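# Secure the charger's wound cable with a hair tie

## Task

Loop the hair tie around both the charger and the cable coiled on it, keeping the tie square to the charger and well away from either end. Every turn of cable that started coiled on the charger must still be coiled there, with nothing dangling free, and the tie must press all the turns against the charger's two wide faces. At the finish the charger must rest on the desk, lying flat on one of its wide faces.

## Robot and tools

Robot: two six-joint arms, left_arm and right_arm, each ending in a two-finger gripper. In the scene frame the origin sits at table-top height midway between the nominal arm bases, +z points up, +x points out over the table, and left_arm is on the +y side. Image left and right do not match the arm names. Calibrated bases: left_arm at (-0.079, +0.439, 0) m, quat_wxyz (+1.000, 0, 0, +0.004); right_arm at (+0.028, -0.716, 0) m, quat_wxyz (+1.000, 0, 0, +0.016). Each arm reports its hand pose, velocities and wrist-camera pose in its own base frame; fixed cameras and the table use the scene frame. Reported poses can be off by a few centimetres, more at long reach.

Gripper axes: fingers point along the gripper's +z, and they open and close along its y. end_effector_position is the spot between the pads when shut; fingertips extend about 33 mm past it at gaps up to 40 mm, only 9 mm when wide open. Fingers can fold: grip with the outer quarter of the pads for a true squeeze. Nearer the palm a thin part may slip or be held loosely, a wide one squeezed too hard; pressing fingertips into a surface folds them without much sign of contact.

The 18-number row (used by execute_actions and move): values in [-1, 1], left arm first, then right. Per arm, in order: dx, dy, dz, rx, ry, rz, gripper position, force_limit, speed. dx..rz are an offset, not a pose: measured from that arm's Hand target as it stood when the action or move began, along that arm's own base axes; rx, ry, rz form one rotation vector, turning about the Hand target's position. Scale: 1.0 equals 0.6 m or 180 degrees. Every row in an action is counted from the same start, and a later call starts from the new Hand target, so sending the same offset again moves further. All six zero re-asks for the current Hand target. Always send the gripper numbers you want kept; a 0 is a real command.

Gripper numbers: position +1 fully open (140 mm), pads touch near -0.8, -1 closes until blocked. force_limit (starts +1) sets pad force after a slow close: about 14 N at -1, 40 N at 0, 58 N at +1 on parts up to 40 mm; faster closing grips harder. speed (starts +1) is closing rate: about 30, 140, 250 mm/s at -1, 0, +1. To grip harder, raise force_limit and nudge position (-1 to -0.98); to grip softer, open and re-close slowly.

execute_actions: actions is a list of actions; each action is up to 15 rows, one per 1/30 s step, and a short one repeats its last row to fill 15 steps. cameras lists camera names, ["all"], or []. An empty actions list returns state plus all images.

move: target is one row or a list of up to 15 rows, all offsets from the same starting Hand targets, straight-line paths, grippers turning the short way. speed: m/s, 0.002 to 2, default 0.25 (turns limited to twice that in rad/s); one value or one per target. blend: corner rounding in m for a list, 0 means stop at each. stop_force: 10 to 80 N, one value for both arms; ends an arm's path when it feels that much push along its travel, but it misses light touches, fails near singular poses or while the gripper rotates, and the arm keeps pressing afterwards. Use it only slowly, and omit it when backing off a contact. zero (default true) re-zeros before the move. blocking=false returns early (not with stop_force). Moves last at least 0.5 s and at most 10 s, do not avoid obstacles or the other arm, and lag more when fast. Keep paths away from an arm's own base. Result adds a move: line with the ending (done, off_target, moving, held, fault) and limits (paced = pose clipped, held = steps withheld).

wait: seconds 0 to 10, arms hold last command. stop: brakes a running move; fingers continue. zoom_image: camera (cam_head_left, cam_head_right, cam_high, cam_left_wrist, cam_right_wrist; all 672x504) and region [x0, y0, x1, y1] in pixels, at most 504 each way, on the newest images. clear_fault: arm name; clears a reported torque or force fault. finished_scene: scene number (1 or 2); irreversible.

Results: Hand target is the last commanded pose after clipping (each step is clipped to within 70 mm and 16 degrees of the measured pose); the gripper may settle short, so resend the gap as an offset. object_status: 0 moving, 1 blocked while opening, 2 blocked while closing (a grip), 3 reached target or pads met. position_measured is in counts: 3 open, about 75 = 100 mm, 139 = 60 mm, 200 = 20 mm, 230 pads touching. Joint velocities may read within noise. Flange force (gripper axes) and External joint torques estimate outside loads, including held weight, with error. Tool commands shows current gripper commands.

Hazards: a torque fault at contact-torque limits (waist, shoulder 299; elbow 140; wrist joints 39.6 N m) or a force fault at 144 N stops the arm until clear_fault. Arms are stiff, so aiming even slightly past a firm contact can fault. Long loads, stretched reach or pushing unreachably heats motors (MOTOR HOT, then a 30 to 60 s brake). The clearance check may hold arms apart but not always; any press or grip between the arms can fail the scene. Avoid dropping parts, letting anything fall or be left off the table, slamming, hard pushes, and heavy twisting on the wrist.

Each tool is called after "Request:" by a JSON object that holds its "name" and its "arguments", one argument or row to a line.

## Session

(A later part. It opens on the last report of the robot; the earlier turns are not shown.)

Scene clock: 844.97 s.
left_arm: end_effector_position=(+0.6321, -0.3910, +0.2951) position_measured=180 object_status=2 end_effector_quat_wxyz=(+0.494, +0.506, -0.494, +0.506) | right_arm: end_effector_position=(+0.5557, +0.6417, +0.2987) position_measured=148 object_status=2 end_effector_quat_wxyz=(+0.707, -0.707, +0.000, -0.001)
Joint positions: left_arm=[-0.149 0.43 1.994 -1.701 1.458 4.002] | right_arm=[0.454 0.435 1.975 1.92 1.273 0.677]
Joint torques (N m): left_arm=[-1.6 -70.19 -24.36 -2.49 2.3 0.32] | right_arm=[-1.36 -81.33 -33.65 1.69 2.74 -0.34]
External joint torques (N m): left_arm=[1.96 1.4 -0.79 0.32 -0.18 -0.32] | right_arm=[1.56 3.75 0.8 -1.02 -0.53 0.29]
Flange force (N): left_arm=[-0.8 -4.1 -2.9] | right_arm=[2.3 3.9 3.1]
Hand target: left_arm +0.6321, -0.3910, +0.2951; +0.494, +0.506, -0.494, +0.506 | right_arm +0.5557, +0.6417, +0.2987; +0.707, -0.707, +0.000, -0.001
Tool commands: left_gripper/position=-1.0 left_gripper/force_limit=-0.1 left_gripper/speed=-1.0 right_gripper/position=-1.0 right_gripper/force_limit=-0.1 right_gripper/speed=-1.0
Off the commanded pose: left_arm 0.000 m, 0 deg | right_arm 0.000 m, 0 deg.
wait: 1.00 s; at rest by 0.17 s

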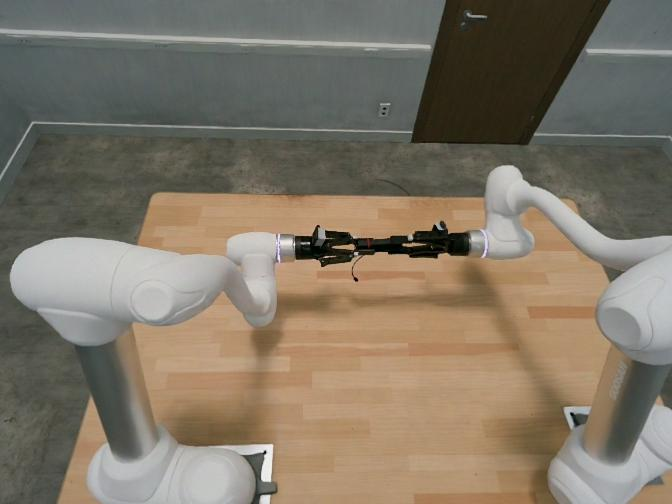

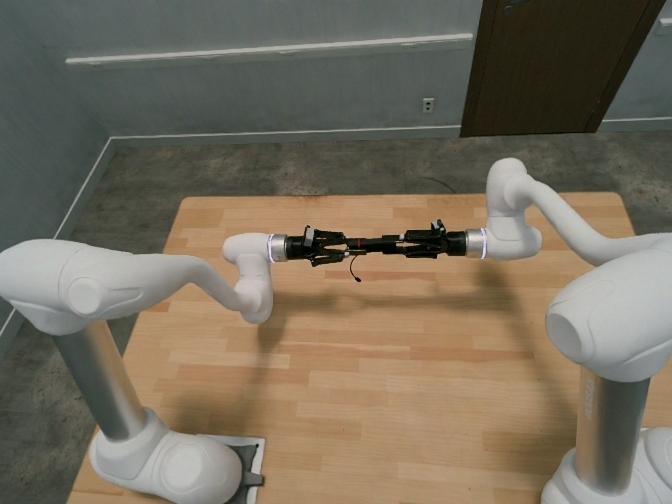

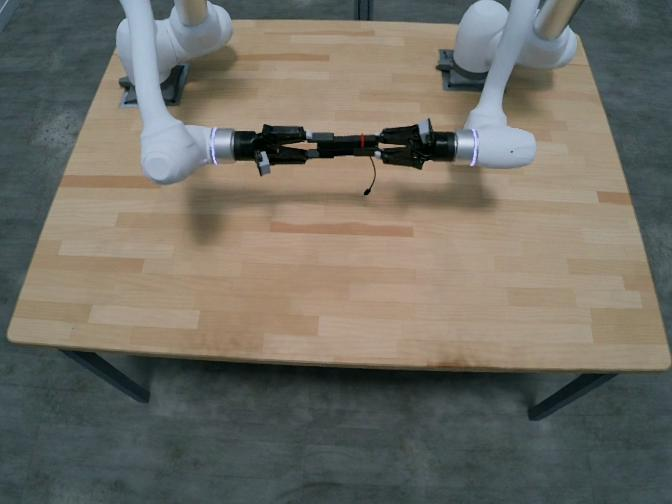

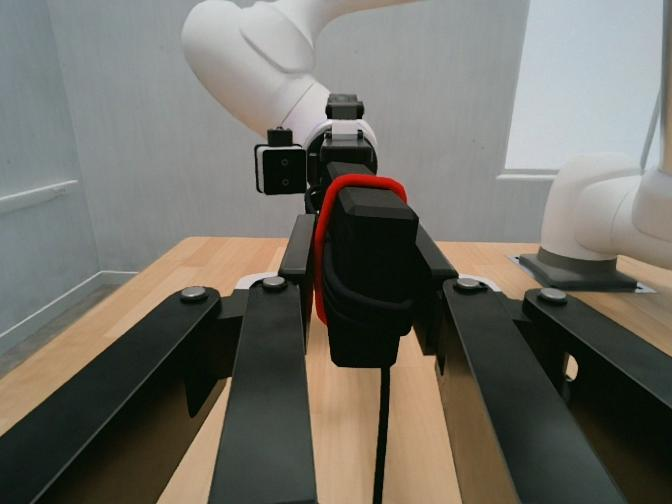

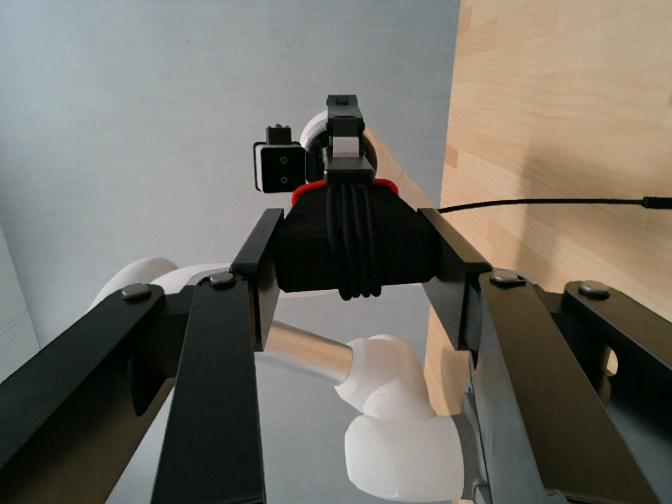

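Request:
{"name": "move", "arguments": {
  "target": [
    [0, 0, 0, 0, 0, 0, -0.2, -0.1, -1, 0, 0, 0, 0, 0, 0, -1, -0.1, -1],
    [0, 0.05, 0, 0, 0, 0, -0.2, -0.1, -1, 0, 0, 0, 0, 0, 0, -1, -0.1, -1]
  ],
  "speed": 0.05,
  "cameras": ["cam_left_wrist", "cam_right_wrist", "cam_high"]
}}

Request:
{"name": "zoom_image", "arguments": {
  "camera": "cam_left_wrist",
  "region": [220, 100, 500, 450]
}}

Request:
{"name": "zoom_image", "arguments": {
  "camera": "cam_right_wrist",
  "region": [240, 80, 480, 330]
}}

Request:
{"name": "zoom_image", "arguments": {
  "camera": "cam_high",
  "region": [310, 110, 400, 200]
}}

Scene clock: 862.00 s.
left_arm: end_effector_position=(+0.6321, -0.3611, +0.2952) position_measured=154 object_status=3 end_effector_quat_wxyz=(+0.494, +0.506, -0.494, +0.506) | right_arm: end_effector_position=(+0.5557, +0.6417, +0.2987) position_measured=148 object_status=2 end_effector_quat_wxyz=(+0.707, -0.707, +0.000, -0.001)
Joint positions: left_arm=[-0.101 0.427 1.998 -1.665 1.489 4] | right_arm=[0.454 0.435 1.975 1.92 1.273 0.677]
Joint torques (N m): left_arm=[-0.93 -69.77 -23.97 -2.27 2.25 0.34] | right_arm=[-2.06 -81.76 -33.71 1.78 2.8 -0.33]
External joint torques (N m): left_arm=[0.85 1.36 -0.99 0.17 -0.13 -0.34] | right_arm=[1.87 4.41 0.81 -1.09 -0.61 0.28]
Flange force (N): left_arm=[-0.7 -4.0 -1.2] | right_arm=[2.8 4.7 3.9]
Hand target: left_arm +0.6321, -0.3610, +0.2951; +0.494, +0.506, -0.494, +0.506 | right_arm +0.5557, +0.6417, +0.2987; +0.707, -0.707, +0.000, -0.001
Off the commanded pose: left_arm 0.000 m, 0 deg | right_arm 0.000 m, 0 deg.
move: done
Images, in order (width x height): cam_high 672x504, cam_left_wrist 672x504, cam_right_wrist 672x504.

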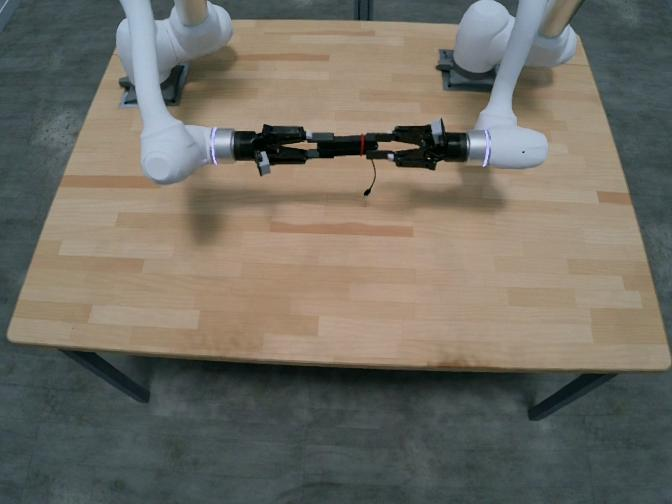

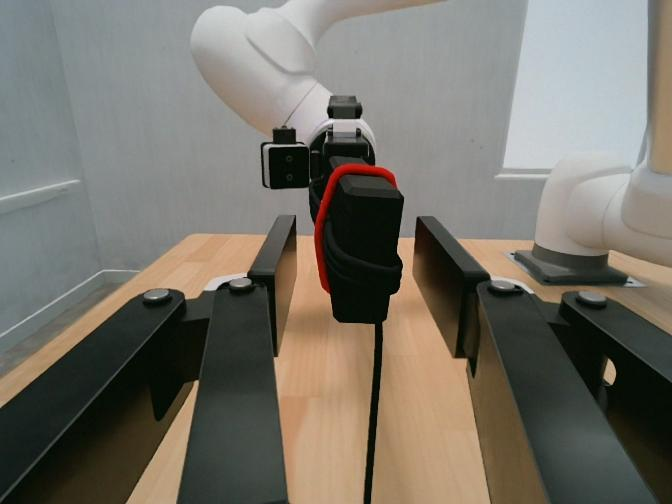

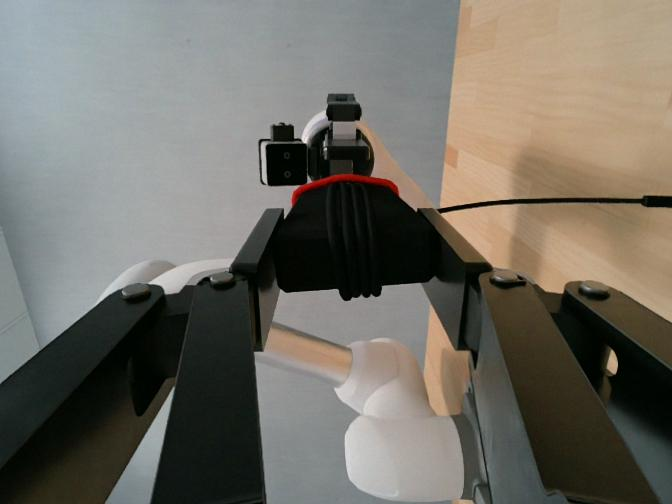

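Scaled by 1.440.

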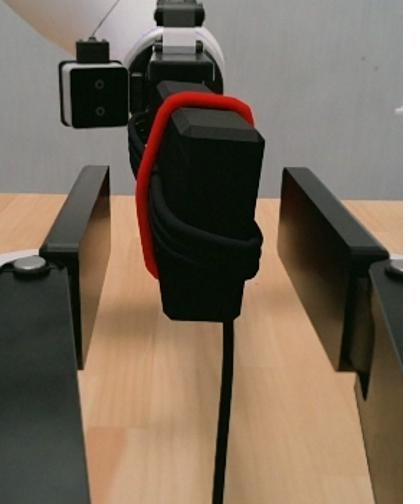

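Scaled by 2.016.

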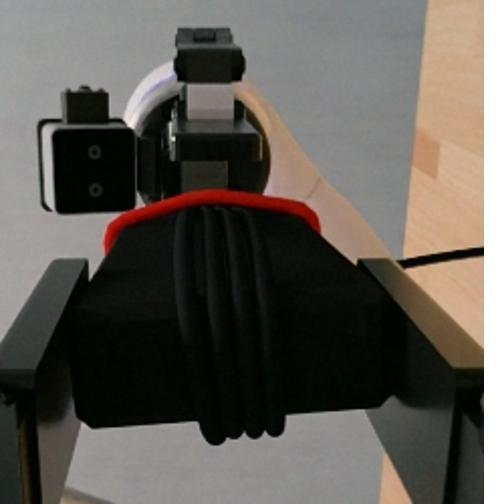

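Scaled by 5.600.

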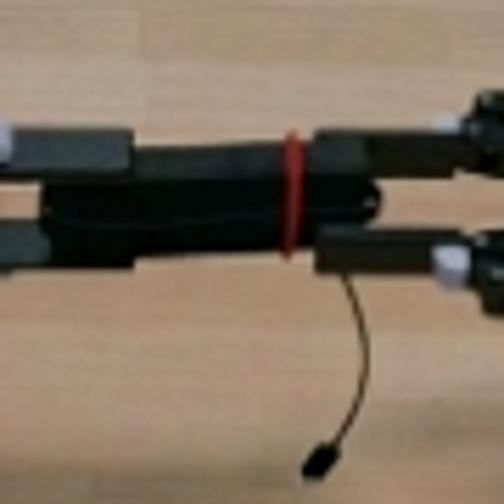

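Request:
{"name": "move", "arguments": {
  "target": [
    [-0.005, 0, 0, 0, 0, 0, -0.2, -0.1, -1, 0, 0, 0, 0, 0.0195, 0, -1, -0.1, -1]
  ],
  "speed": 0.05,
  "cameras": ["cam_left_wrist", "cam_right_wrist", "cam_high"]
}}

Request:
{"name": "zoom_image", "arguments": {
  "camera": "cam_left_wrist",
  "region": [260, 130, 460, 330]
}}

Request:
{"name": "zoom_image", "arguments": {
  "camera": "cam_right_wrist",
  "region": [240, 80, 480, 330]
}}

Scene clock: 881.07 s.
left_arm: end_effector_position=(+0.6291, -0.3610, +0.2951) position_measured=154 object_status=3 end_effector_quat_wxyz=(+0.494, +0.506, -0.494, +0.506) | right_arm: end_effector_position=(+0.5557, +0.6417, +0.2987) position_measured=148 object_status=2 end_effector_quat_wxyz=(+0.707, -0.707, +0.022, +0.021)
Joint positions: left_arm=[-0.102 0.424 2.004 -1.666 1.489 4.002] | right_arm=[0.454 0.435 1.975 1.92 1.273 0.739]
Joint torques (N m): left_arm=[-1.48 -69.46 -23.84 -2.28 2.26 0.32] | right_arm=[-2.04 -81.78 -33.83 1.76 2.82 -0.34]
External joint torques (N m): left_arm=[1.36 1.32 -1.07 0.17 -0.12 -0.32] | right_arm=[2.01 4.58 0.85 -1.09 -0.63 0.29]
Flange force (N): left_arm=[-0.7 -4.2 -2.0] | right_arm=[3.1 4.8 4.2]
Hand target: left_arm +0.6291, -0.3610, +0.2951; +0.494, +0.506, -0.494, +0.506 | right_arm +0.5557, +0.6417, +0.2987; +0.707, -0.707, +0.022, +0.021
Off the commanded pose: left_arm 0.000 m, 0 deg | right_arm 0.000 m, 0 deg.
move: done
Images, in order (width x height): cam_high 672x504, cam_left_wrist 672x504, cam_right_wrist 672x504.

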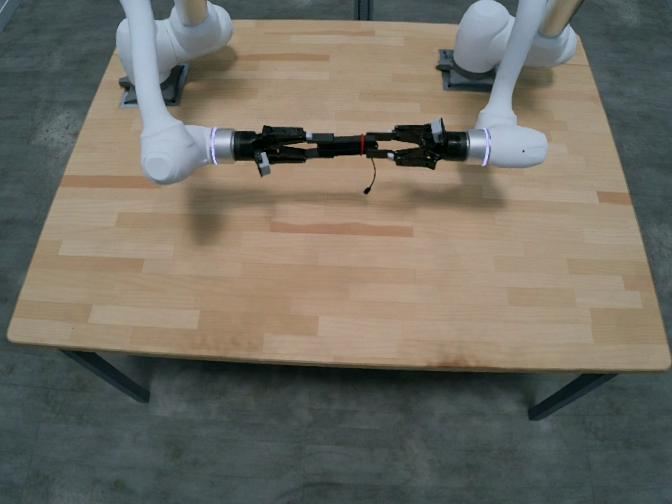

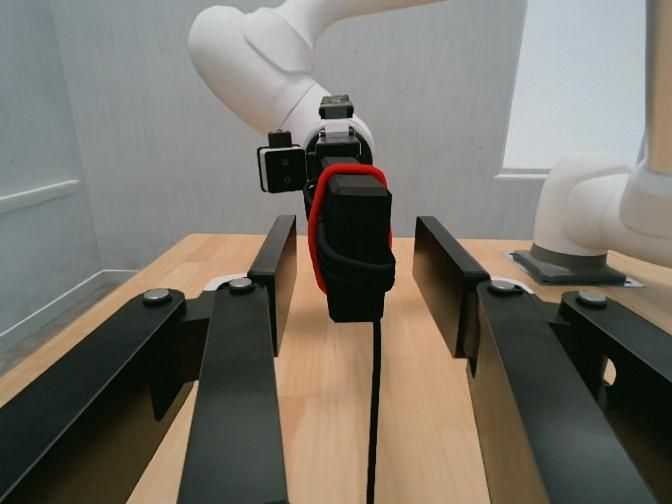

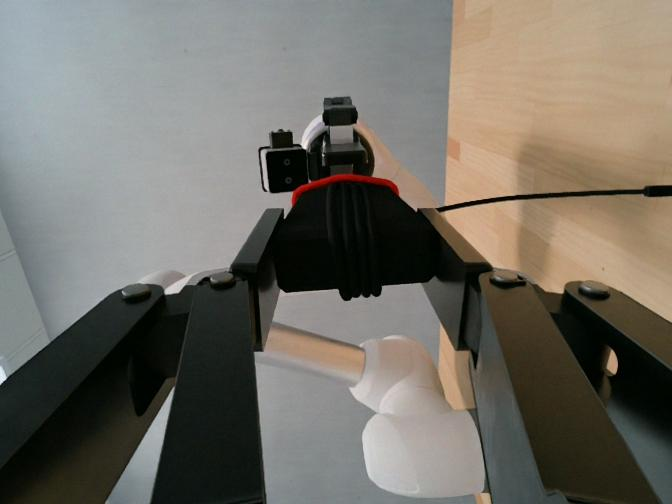

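Scaled by 2.520.

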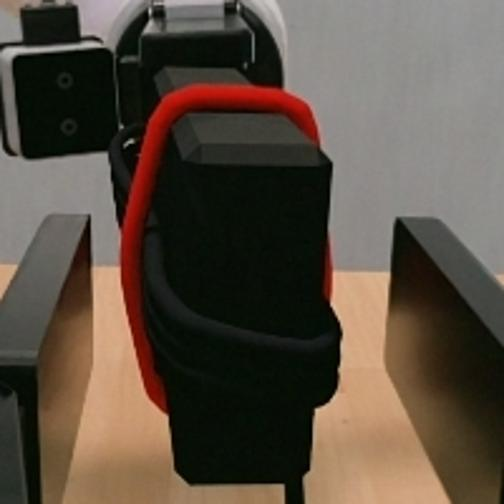

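Scaled by 2.016.

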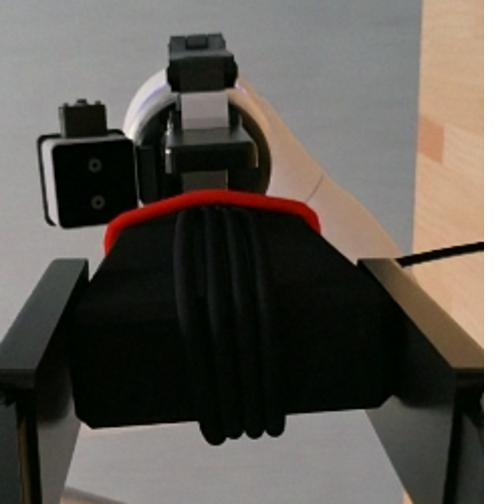

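Request:
{"name": "move", "arguments": {
  "target": [
    [0, 0, 0, 0, 0, 0, -0.4365, -0.5, -1, 0, 0, 0, 0, 0, 0, -1, -0.1, -1]
  ],
  "speed": 0.05
}}

Request:
{"name": "wait", "arguments": {
  "seconds": 0.8,
  "cameras": ["cam_left_wrist", "cam_right_wrist", "cam_high"]
}}

Request:
{"name": "zoom_image", "arguments": {
  "camera": "cam_left_wrist",
  "region": [260, 130, 460, 330]
}}

Request:
{"name": "zoom_image", "arguments": {
  "camera": "cam_high",
  "region": [310, 110, 400, 200]
}}

Scene clock: 889.90 s.
left_arm: end_effector_position=(+0.6291, -0.3610, +0.2951) position_measured=184 object_status=0 end_effector_quat_wxyz=(+0.494, +0.506, -0.494, +0.506) | right_arm: end_effector_position=(+0.5556, +0.6417, +0.2987) position_measured=148 object_status=2 end_effector_quat_wxyz=(+0.707, -0.707, +0.022, +0.021)
Joint positions: left_arm=[-0.102 0.424 2.004 -1.666 1.489 4.002] | right_arm=[0.454 0.435 1.975 1.92 1.273 0.739]
Joint torques (N m): left_arm=[-1.69 -69.66 -23.58 -2.1 2.38 0.35] | right_arm=[-2.4 -81.56 -34.01 1.94 2.64 -0.35]
External joint torques (N m): left_arm=[1.61 1.64 -1.32 0 -0.25 -0.35] | right_arm=[2.35 4.98 1.46 -1.28 -0.47 0.3]
Flange force (N): left_arm=[-0.9 -5.1 -2.0] | right_arm=[2.4 5.6 3.9]
Hand target: left_arm +0.6291, -0.3610, +0.2951; +0.494, +0.506, -0.494, +0.506 | right_arm +0.5557, +0.6417, +0.2987; +0.707, -0.707, +0.022, +0.021
Off the commanded pose: left_arm 0.000 m, 0 deg | right_arm 0.000 m, 0 deg.
move: done

Scene clock: 890.70 s.
left_arm: end_effector_position=(+0.6291, -0.3610, +0.2951) position_measured=184 object_status=3 end_effector_quat_wxyz=(+0.494, +0.506, -0.494, +0.506) | right_arm: end_effector_position=(+0.5556, +0.6417, +0.2987) position_measured=148 object_status=2 end_effector_quat_wxyz=(+0.707, -0.707, +0.022, +0.021)
Joint positions: left_arm=[-0.102 0.424 2.004 -1.666 1.489 4.002] | right_arm=[0.454 0.435 1.975 1.92 1.273 0.739]
Joint torques (N m): left_arm=[-1.52 -69.39 -23.66 -2.12 2.35 0.34] | right_arm=[-2.38 -81.52 -34.03 1.93 2.65 -0.34]
External joint torques (N m): left_arm=[1.66 1.49 -1.2 0.04 -0.23 -0.34] | right_arm=[2.56 4.61 1.35 -1.28 -0.47 0.29]
Flange force (N): left_arm=[-0.8 -4.7 -2.2] | right_arm=[2.1 5.1 4.1]
Hand target: left_arm +0.6291, -0.3610, +0.2951; +0.494, +0.506, -0.494, +0.506 | right_arm +0.5557, +0.6417, +0.2987; +0.707, -0.707, +0.022, +0.021
Tool commands: left_gripper/position=-0.4365 left_gripper/force_limit=-0.5 left_gripper/speed=-1.0 right_gripper/position=-1.0 right_gripper/force_limit=-0.1 right_gripper/speed=-1.0
Off the commanded pose: left_arm 0.000 m, 0 deg | right_arm 0.000 m, 0 deg.
wait: 0.80 s; at rest by 0.17 s
Images, in order (width x height): cam_high 672x504, cam_left_wrist 672x504, cam_right_wrist 672x504.

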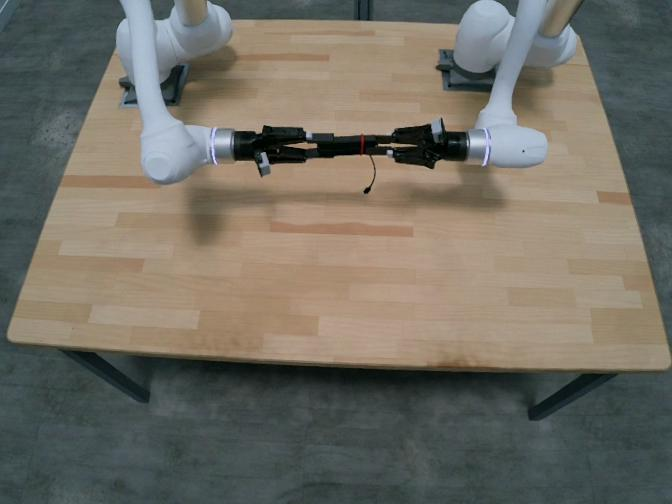

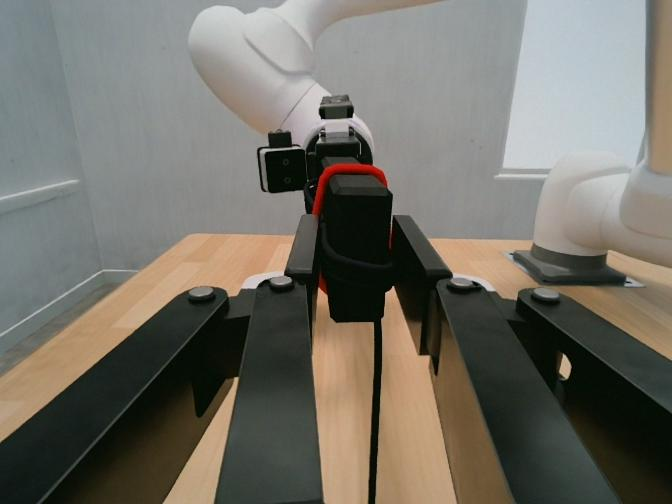

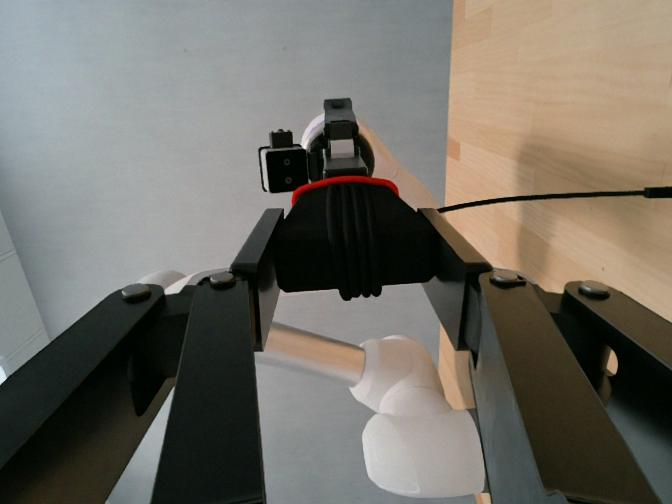

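Scaled by 2.520.

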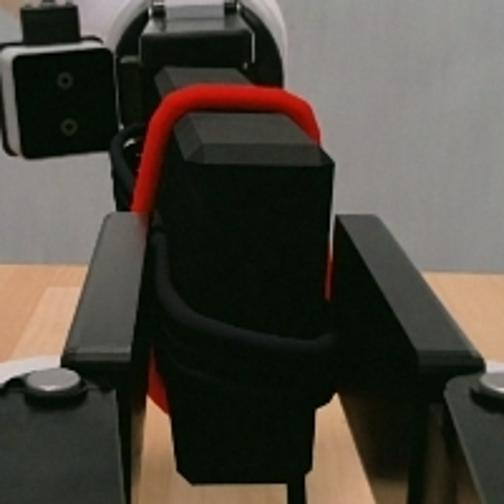

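Scaled by 5.600.

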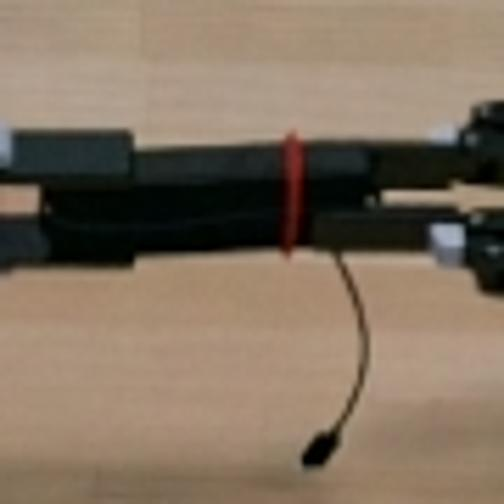

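Request:
{"name": "move", "arguments": {
  "target": [
    [0, -0.025, 0, 0, 0, 0, -0.4365, -0.5, -1, 0, 0, 0, 0, 0, 0, -1, -0.1, -1]
  ],
  "speed": 0.03,
  "cameras": ["cam_left_wrist", "cam_right_wrist", "cam_high"]
}}

Request:
{"name": "zoom_image", "arguments": {
  "camera": "cam_left_wrist",
  "region": [260, 130, 460, 330]
}}

Request:
{"name": "zoom_image", "arguments": {
  "camera": "cam_high",
  "region": [310, 110, 400, 200]
}}

Request:
{"name": "zoom_image", "arguments": {
  "camera": "cam_right_wrist",
  "region": [240, 80, 480, 330]
}}

Scene clock: 895.50 s.
left_arm: end_effector_position=(+0.6291, -0.3760, +0.2952) position_measured=184 object_status=3 end_effector_quat_wxyz=(+0.494, +0.506, -0.494, +0.506) | right_arm: end_effector_position=(+0.5556, +0.6417, +0.2987) position_measured=148 object_status=2 end_effector_quat_wxyz=(+0.707, -0.707, +0.022, +0.021)
Joint positions: left_arm=[-0.125 0.425 2.002 -1.684 1.473 4.003] | right_arm=[0.454 0.435 1.975 1.92 1.273 0.739]
Joint torques (N m): left_arm=[-9.47 -69.8 -22.83 -1.05 3.12 0.35] | right_arm=[1.48 -81.09 -37.2 3 2.11 -0.31]
External joint torques (N m): left_arm=[9.53 1.84 -2.11 -1.09 -1 -0.35] | right_arm=[-1.6 3.97 4.41 -2.32 0.07 0.26]
Flange force (N): left_arm=[-0.9 -8.5 -12.2] | right_arm=[-0.1 5.6 -6.7]
Hand target: left_arm +0.6291, -0.3760, +0.2951; +0.494, +0.506, -0.494, +0.506 | right_arm +0.5557, +0.6417, +0.2987; +0.707, -0.707, +0.022, +0.021
Off the commanded pose: left_arm 0.000 m, 0 deg | right_arm 0.000 m, 0 deg.
move: done
Images, in order (width x height): cam_high 672x504, cam_left_wrist 672x504, cam_right_wrist 672x504.

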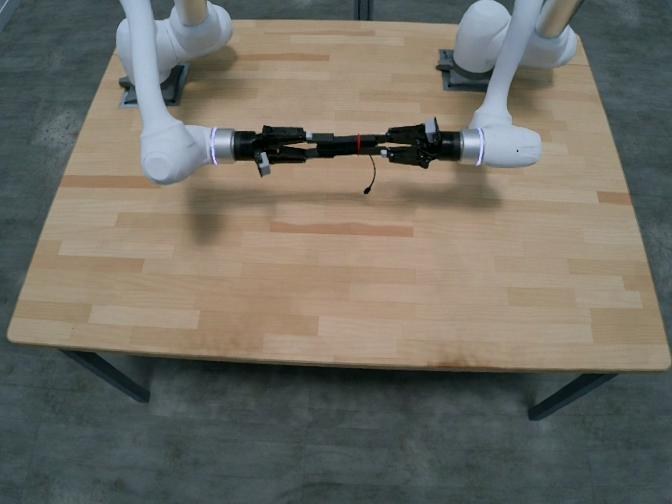

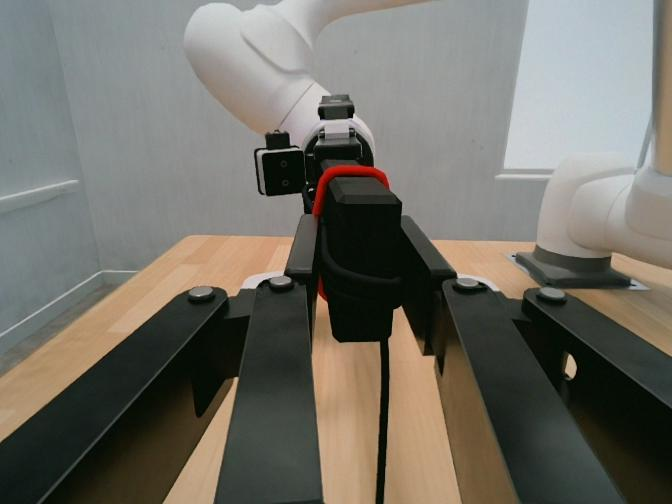

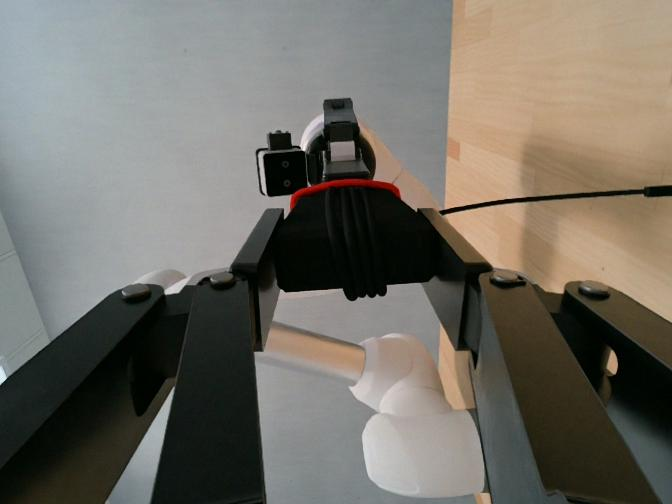

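Scaled by 2.520.

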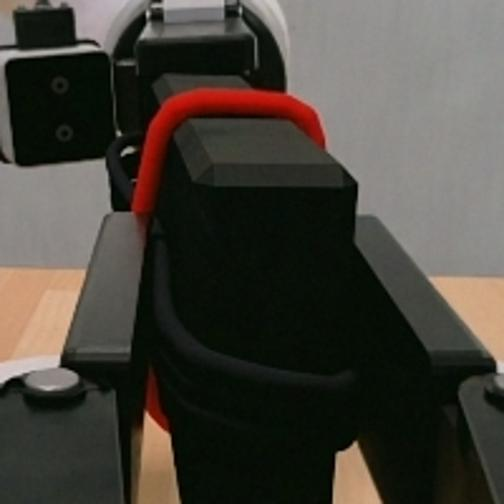

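Scaled by 5.600.

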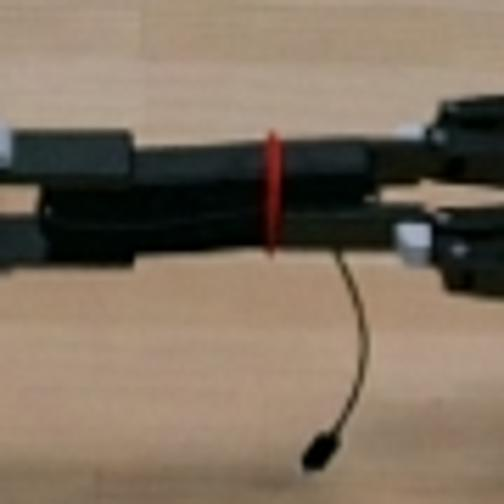

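Scaled by 2.016.

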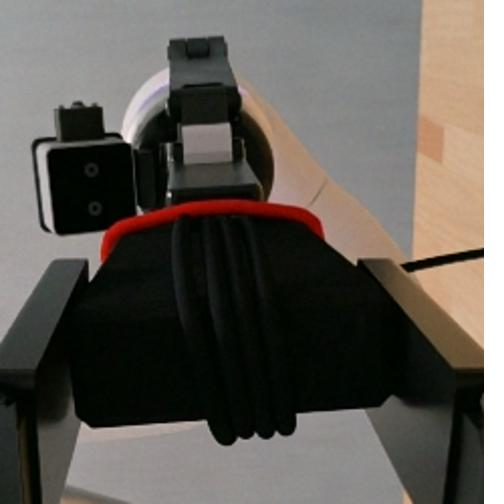

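Request:
{"name": "move", "arguments": {
  "target": [
    [0, -0.037, 0, 0, 0, 0, -0.4365, -0.5, -1, 0, 0, 0, 0, 0, 0, -1, -0.1, -1]
  ],
  "speed": 0.03,
  "cameras": ["cam_left_wrist", "cam_right_wrist", "cam_high"]
}}

Request:
{"name": "zoom_image", "arguments": {
  "camera": "cam_left_wrist",
  "region": [260, 130, 460, 330]
}}

Request:
{"name": "zoom_image", "arguments": {
  "camera": "cam_high",
  "region": [310, 110, 400, 200]
}}

Request:
{"name": "zoom_image", "arguments": {
  "camera": "cam_right_wrist",
  "region": [240, 80, 480, 330]
}}

Scene clock: 901.57 s.
left_arm: end_effector_position=(+0.6291, -0.3982, +0.2951) position_measured=184 object_status=3 end_effector_quat_wxyz=(+0.494, +0.506, -0.494, +0.506) | right_arm: end_effector_position=(+0.5557, +0.6417, +0.2987) position_measured=148 object_status=2 end_effector_quat_wxyz=(+0.707, -0.707, +0.022, +0.021)
Joint positions: left_arm=[-0.161 0.427 1.998 -1.711 1.45 4.005] | right_arm=[0.454 0.435 1.975 1.92 1.273 0.739]
Joint torques (N m): left_arm=[-9.5 -70.46 -22.98 -0.95 3.36 0.32] | right_arm=[0.76 -80.59 -37.33 3.13 1.88 -0.32]
External joint torques (N m): left_arm=[9.37 2.27 -2.07 -1.26 -1.24 -0.33] | right_arm=[-0.86 3.14 4.43 -2.45 0.32 0.27]
Flange force (N): left_arm=[-1.5 -9.2 -11.1] | right_arm=[-1.4 4.7 -6.6]
Hand target: left_arm +0.6291, -0.3982, +0.2951; +0.494, +0.506, -0.494, +0.506 | right_arm +0.5557, +0.6417, +0.2987; +0.707, -0.707, +0.022, +0.021
Off the commanded pose: left_arm 0.000 m, 0 deg | right_arm 0.000 m, 0 deg.
move: done
Images, in order (width x height): cam_high 672x504, cam_left_wrist 672x504, cam_right_wrist 672x504.

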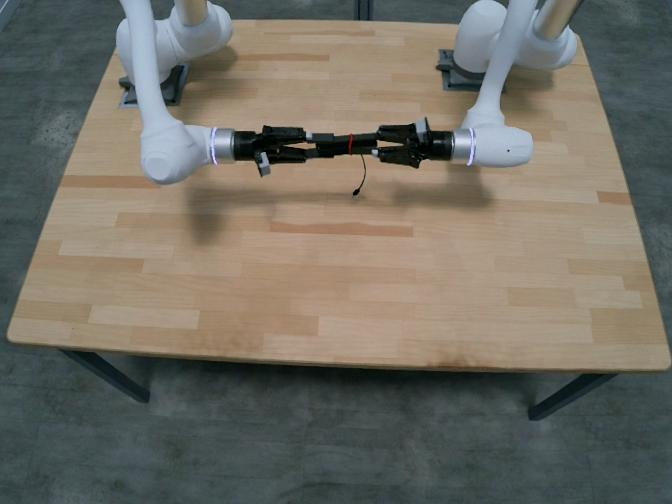

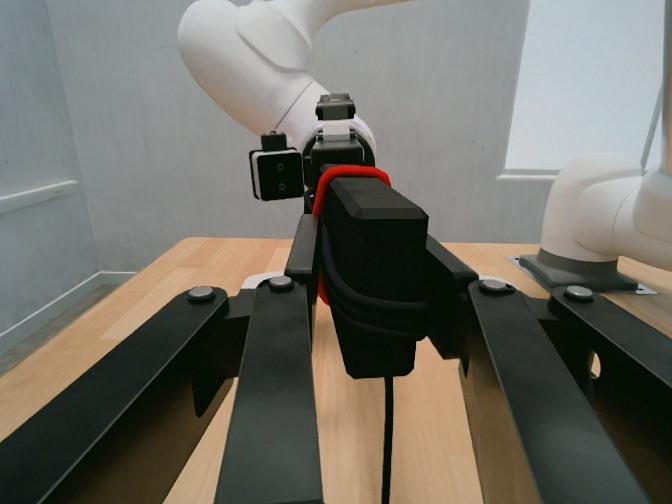

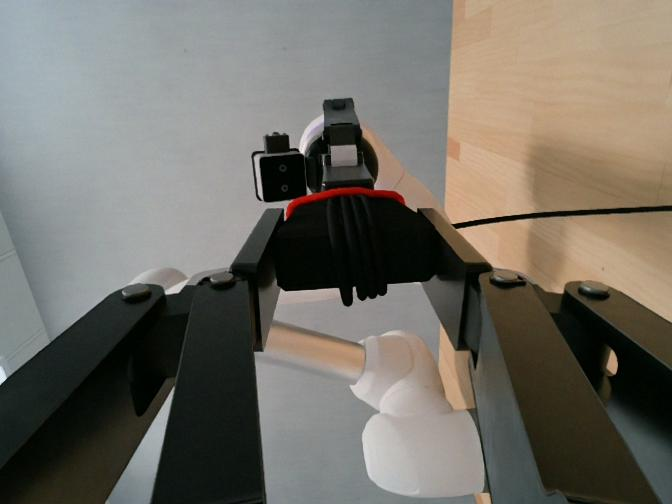

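Scaled by 2.520.

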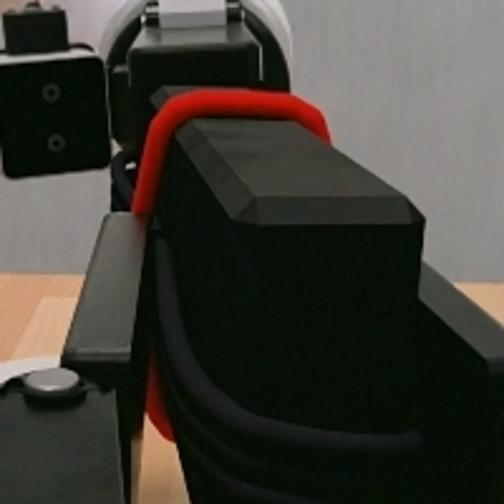

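Scaled by 5.600.

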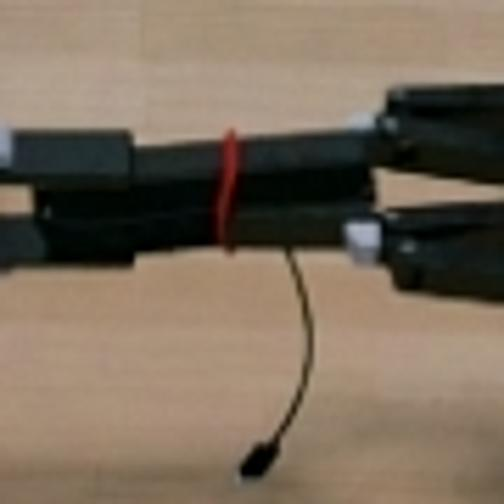

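Scaled by 2.016.

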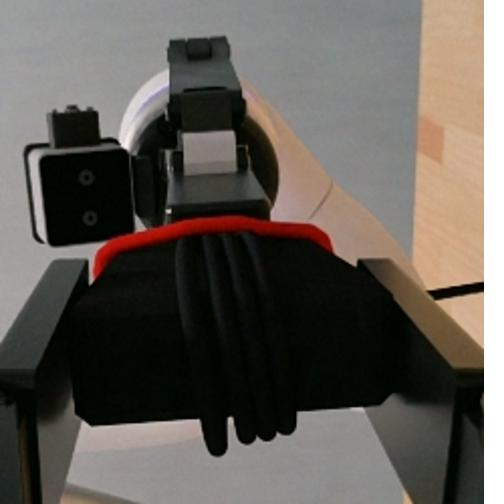

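Request:
{"name": "move", "arguments": {
  "target": [
    [0, 0, 0, 0, 0, 0, 0.0, -0.5, -1, 0, 0, 0, 0, 0, 0, -0.98, 0, -1],
    [0, 0.28, 0, 0, 0, 0, 0.0, -0.5, -1, 0, 0, 0, 0, 0, 0, -0.98, 0, -1]
  ],
  "speed": 0.08,
  "cameras": ["cam_left_wrist", "cam_right_wrist", "cam_high"]
}}

Request:
{"name": "zoom_image", "arguments": {
  "camera": "cam_left_wrist",
  "region": [260, 100, 460, 300]
}}

Request:
{"name": "zoom_image", "arguments": {
  "camera": "cam_high",
  "region": [300, 100, 400, 200]
}}

Request:
{"name": "zoom_image", "arguments": {
  "camera": "cam_right_wrist",
  "region": [240, 80, 480, 330]
}}

Scene clock: 922.70 s.
left_arm: end_effector_position=(+0.6291, -0.2303, +0.2951) position_measured=129 object_status=3 end_effector_quat_wxyz=(+0.494, +0.506, -0.494, +0.506) | right_arm: end_effector_position=(+0.5557, +0.6417, +0.2987) position_measured=150 object_status=2 end_effector_quat_wxyz=(+0.707, -0.707, +0.022, +0.021)
Joint positions: left_arm=[0.108 0.433 1.989 -1.507 1.627 3.994] | right_arm=[0.454 0.435 1.975 1.92 1.273 0.739]
Joint torques (N m): left_arm=[-1.62 -69.98 -23.41 -1.8 2.22 0.27] | right_arm=[-1.98 -81.66 -33.63 1.79 2.82 -0.32]
External joint torques (N m): left_arm=[1.93 1.46 -1.09 0.16 -0.12 -0.27] | right_arm=[2.04 4.27 0.73 -1.13 -0.62 0.27]
Flange force (N): left_arm=[-1.0 -3.8 -3.7] | right_arm=[2.9 4.3 4.1]
Hand target: left_arm +0.6291, -0.2302, +0.2951; +0.494, +0.506, -0.494, +0.506 | right_arm +0.5557, +0.6417, +0.2987; +0.707, -0.707, +0.022, +0.021
Off the commanded pose: left_arm 0.000 m, 0 deg | right_arm 0.000 m, 0 deg.
move: done
Images, in order (width x height): cam_high 672x504, cam_left_wrist 672x504, cam_right_wrist 672x504.

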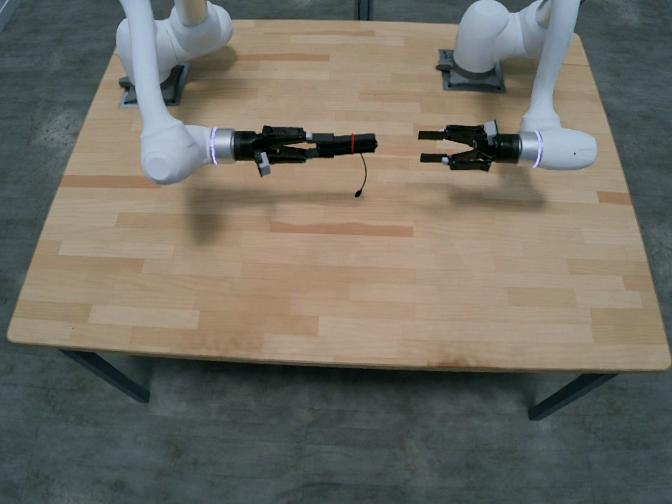

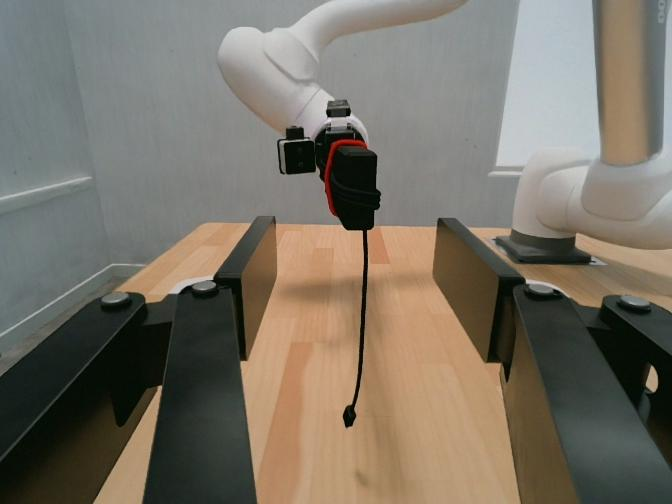

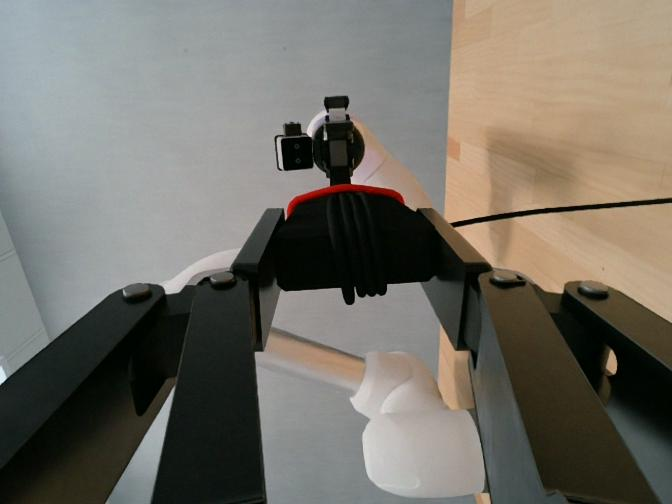

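Scaled by 2.520.

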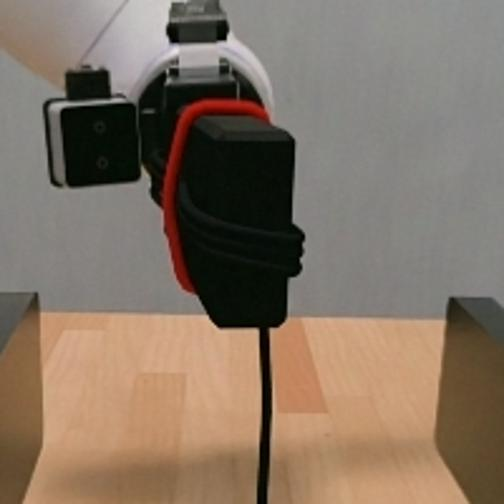

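Scaled by 5.040.

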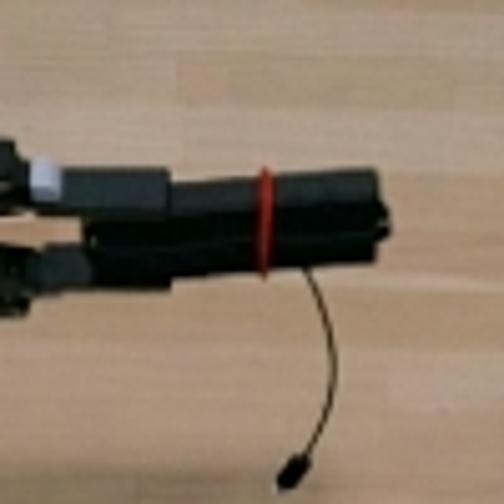

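Scaled by 2.016.

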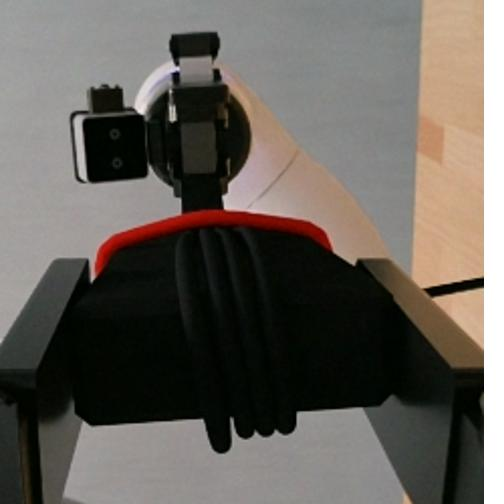

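Request:
{"name": "wait", "arguments": {
  "seconds": 0.1,
  "cameras": ["cam_head_left", "cam_head_right", "cam_left_wrist"]
}}

Request:
{"name": "zoom_image", "arguments": {
  "camera": "cam_head_left",
  "region": [330, 210, 430, 290]
}}

Request:
{"name": "zoom_image", "arguments": {
  "camera": "cam_head_right",
  "region": [330, 210, 430, 290]
}}

Request:
{"name": "zoom_image", "arguments": {
  "camera": "cam_left_wrist",
  "region": [310, 130, 410, 250]
}}

Scene clock: 936.50 s.
left_arm: end_effector_position=(+0.6291, -0.2302, +0.2951) position_measured=129 object_status=3 end_effector_quat_wxyz=(+0.494, +0.506, -0.494, +0.506) | right_arm: end_effector_position=(+0.5557, +0.6417, +0.2987) position_measured=150 object_status=2 end_effector_quat_wxyz=(+0.707, -0.707, +0.022, +0.021)
Joint positions: left_arm=[0.108 0.433 1.989 -1.507 1.627 3.994] | right_arm=[0.454 0.435 1.975 1.92 1.273 0.739]
Joint torques (N m): left_arm=[-1.82 -69.78 -23.3 -1.82 2.24 0.34] | right_arm=[-2.06 -81.69 -33.77 1.75 2.84 -0.35]
External joint torques (N m): left_arm=[1.77 1.49 -1.17 0.17 -0.14 -0.34] | right_arm=[2.12 4.85 1.03 -1.09 -0.65 0.3]
Flange force (N): left_arm=[-0.9 -4.0 -3.4] | right_arm=[3.0 5.2 4.3]
Hand target: left_arm +0.6291, -0.2302, +0.2951; +0.494, +0.506, -0.494, +0.506 | right_arm +0.5557, +0.6417, +0.2987; +0.707, -0.707, +0.022, +0.021
Tool commands: left_gripper/position=+0.0 left_gripper/force_limit=-0.5 left_gripper/speed=-1.0 right_gripper/position=-0.98 right_gripper/force_limit=+0.0 right_gripper/speed=-1.0
Off the commanded pose: left_arm 0.000 m, 0 deg | right_arm 0.000 m, 0 deg.
wait: 0.10 s; at rest from the start
Images, in order (width x height): cam_head_left 672x504, cam_head_right 672x504, cam_left_wrist 672x504.

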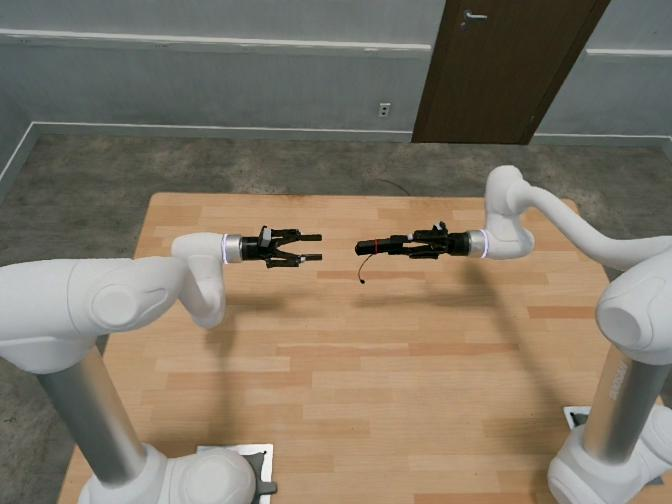

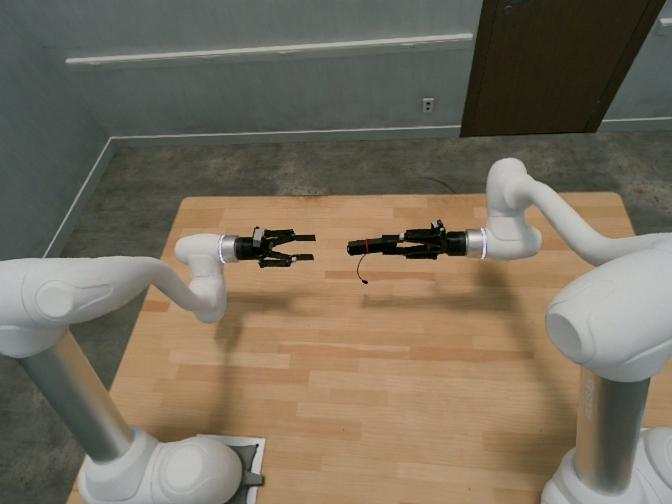

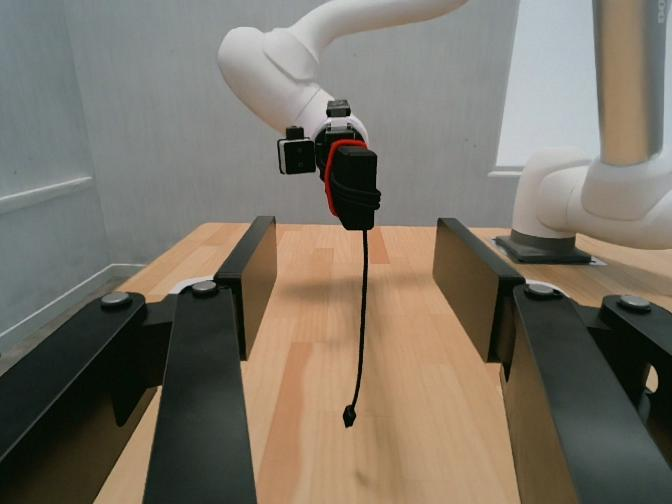

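Scaled by 5.040.

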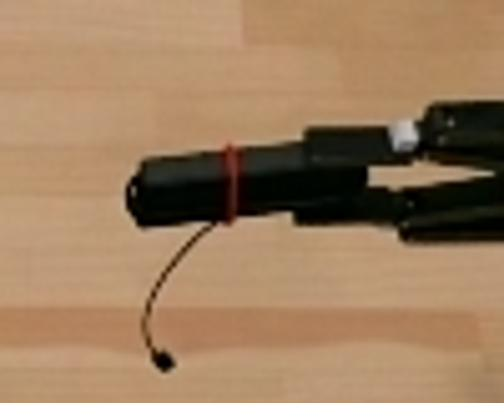

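Scaled by 5.040.

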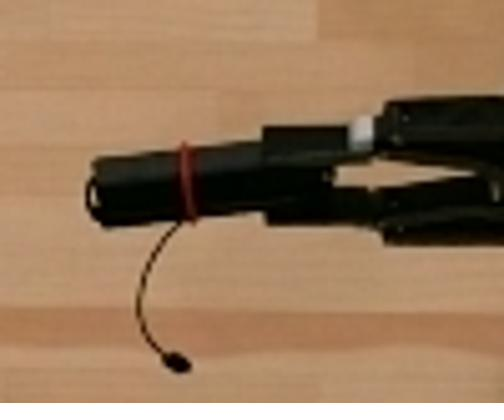

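Scaled by 4.200.

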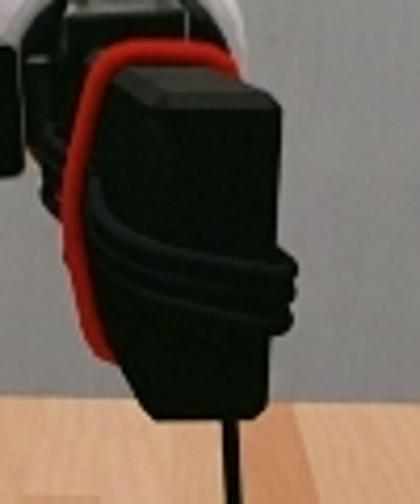

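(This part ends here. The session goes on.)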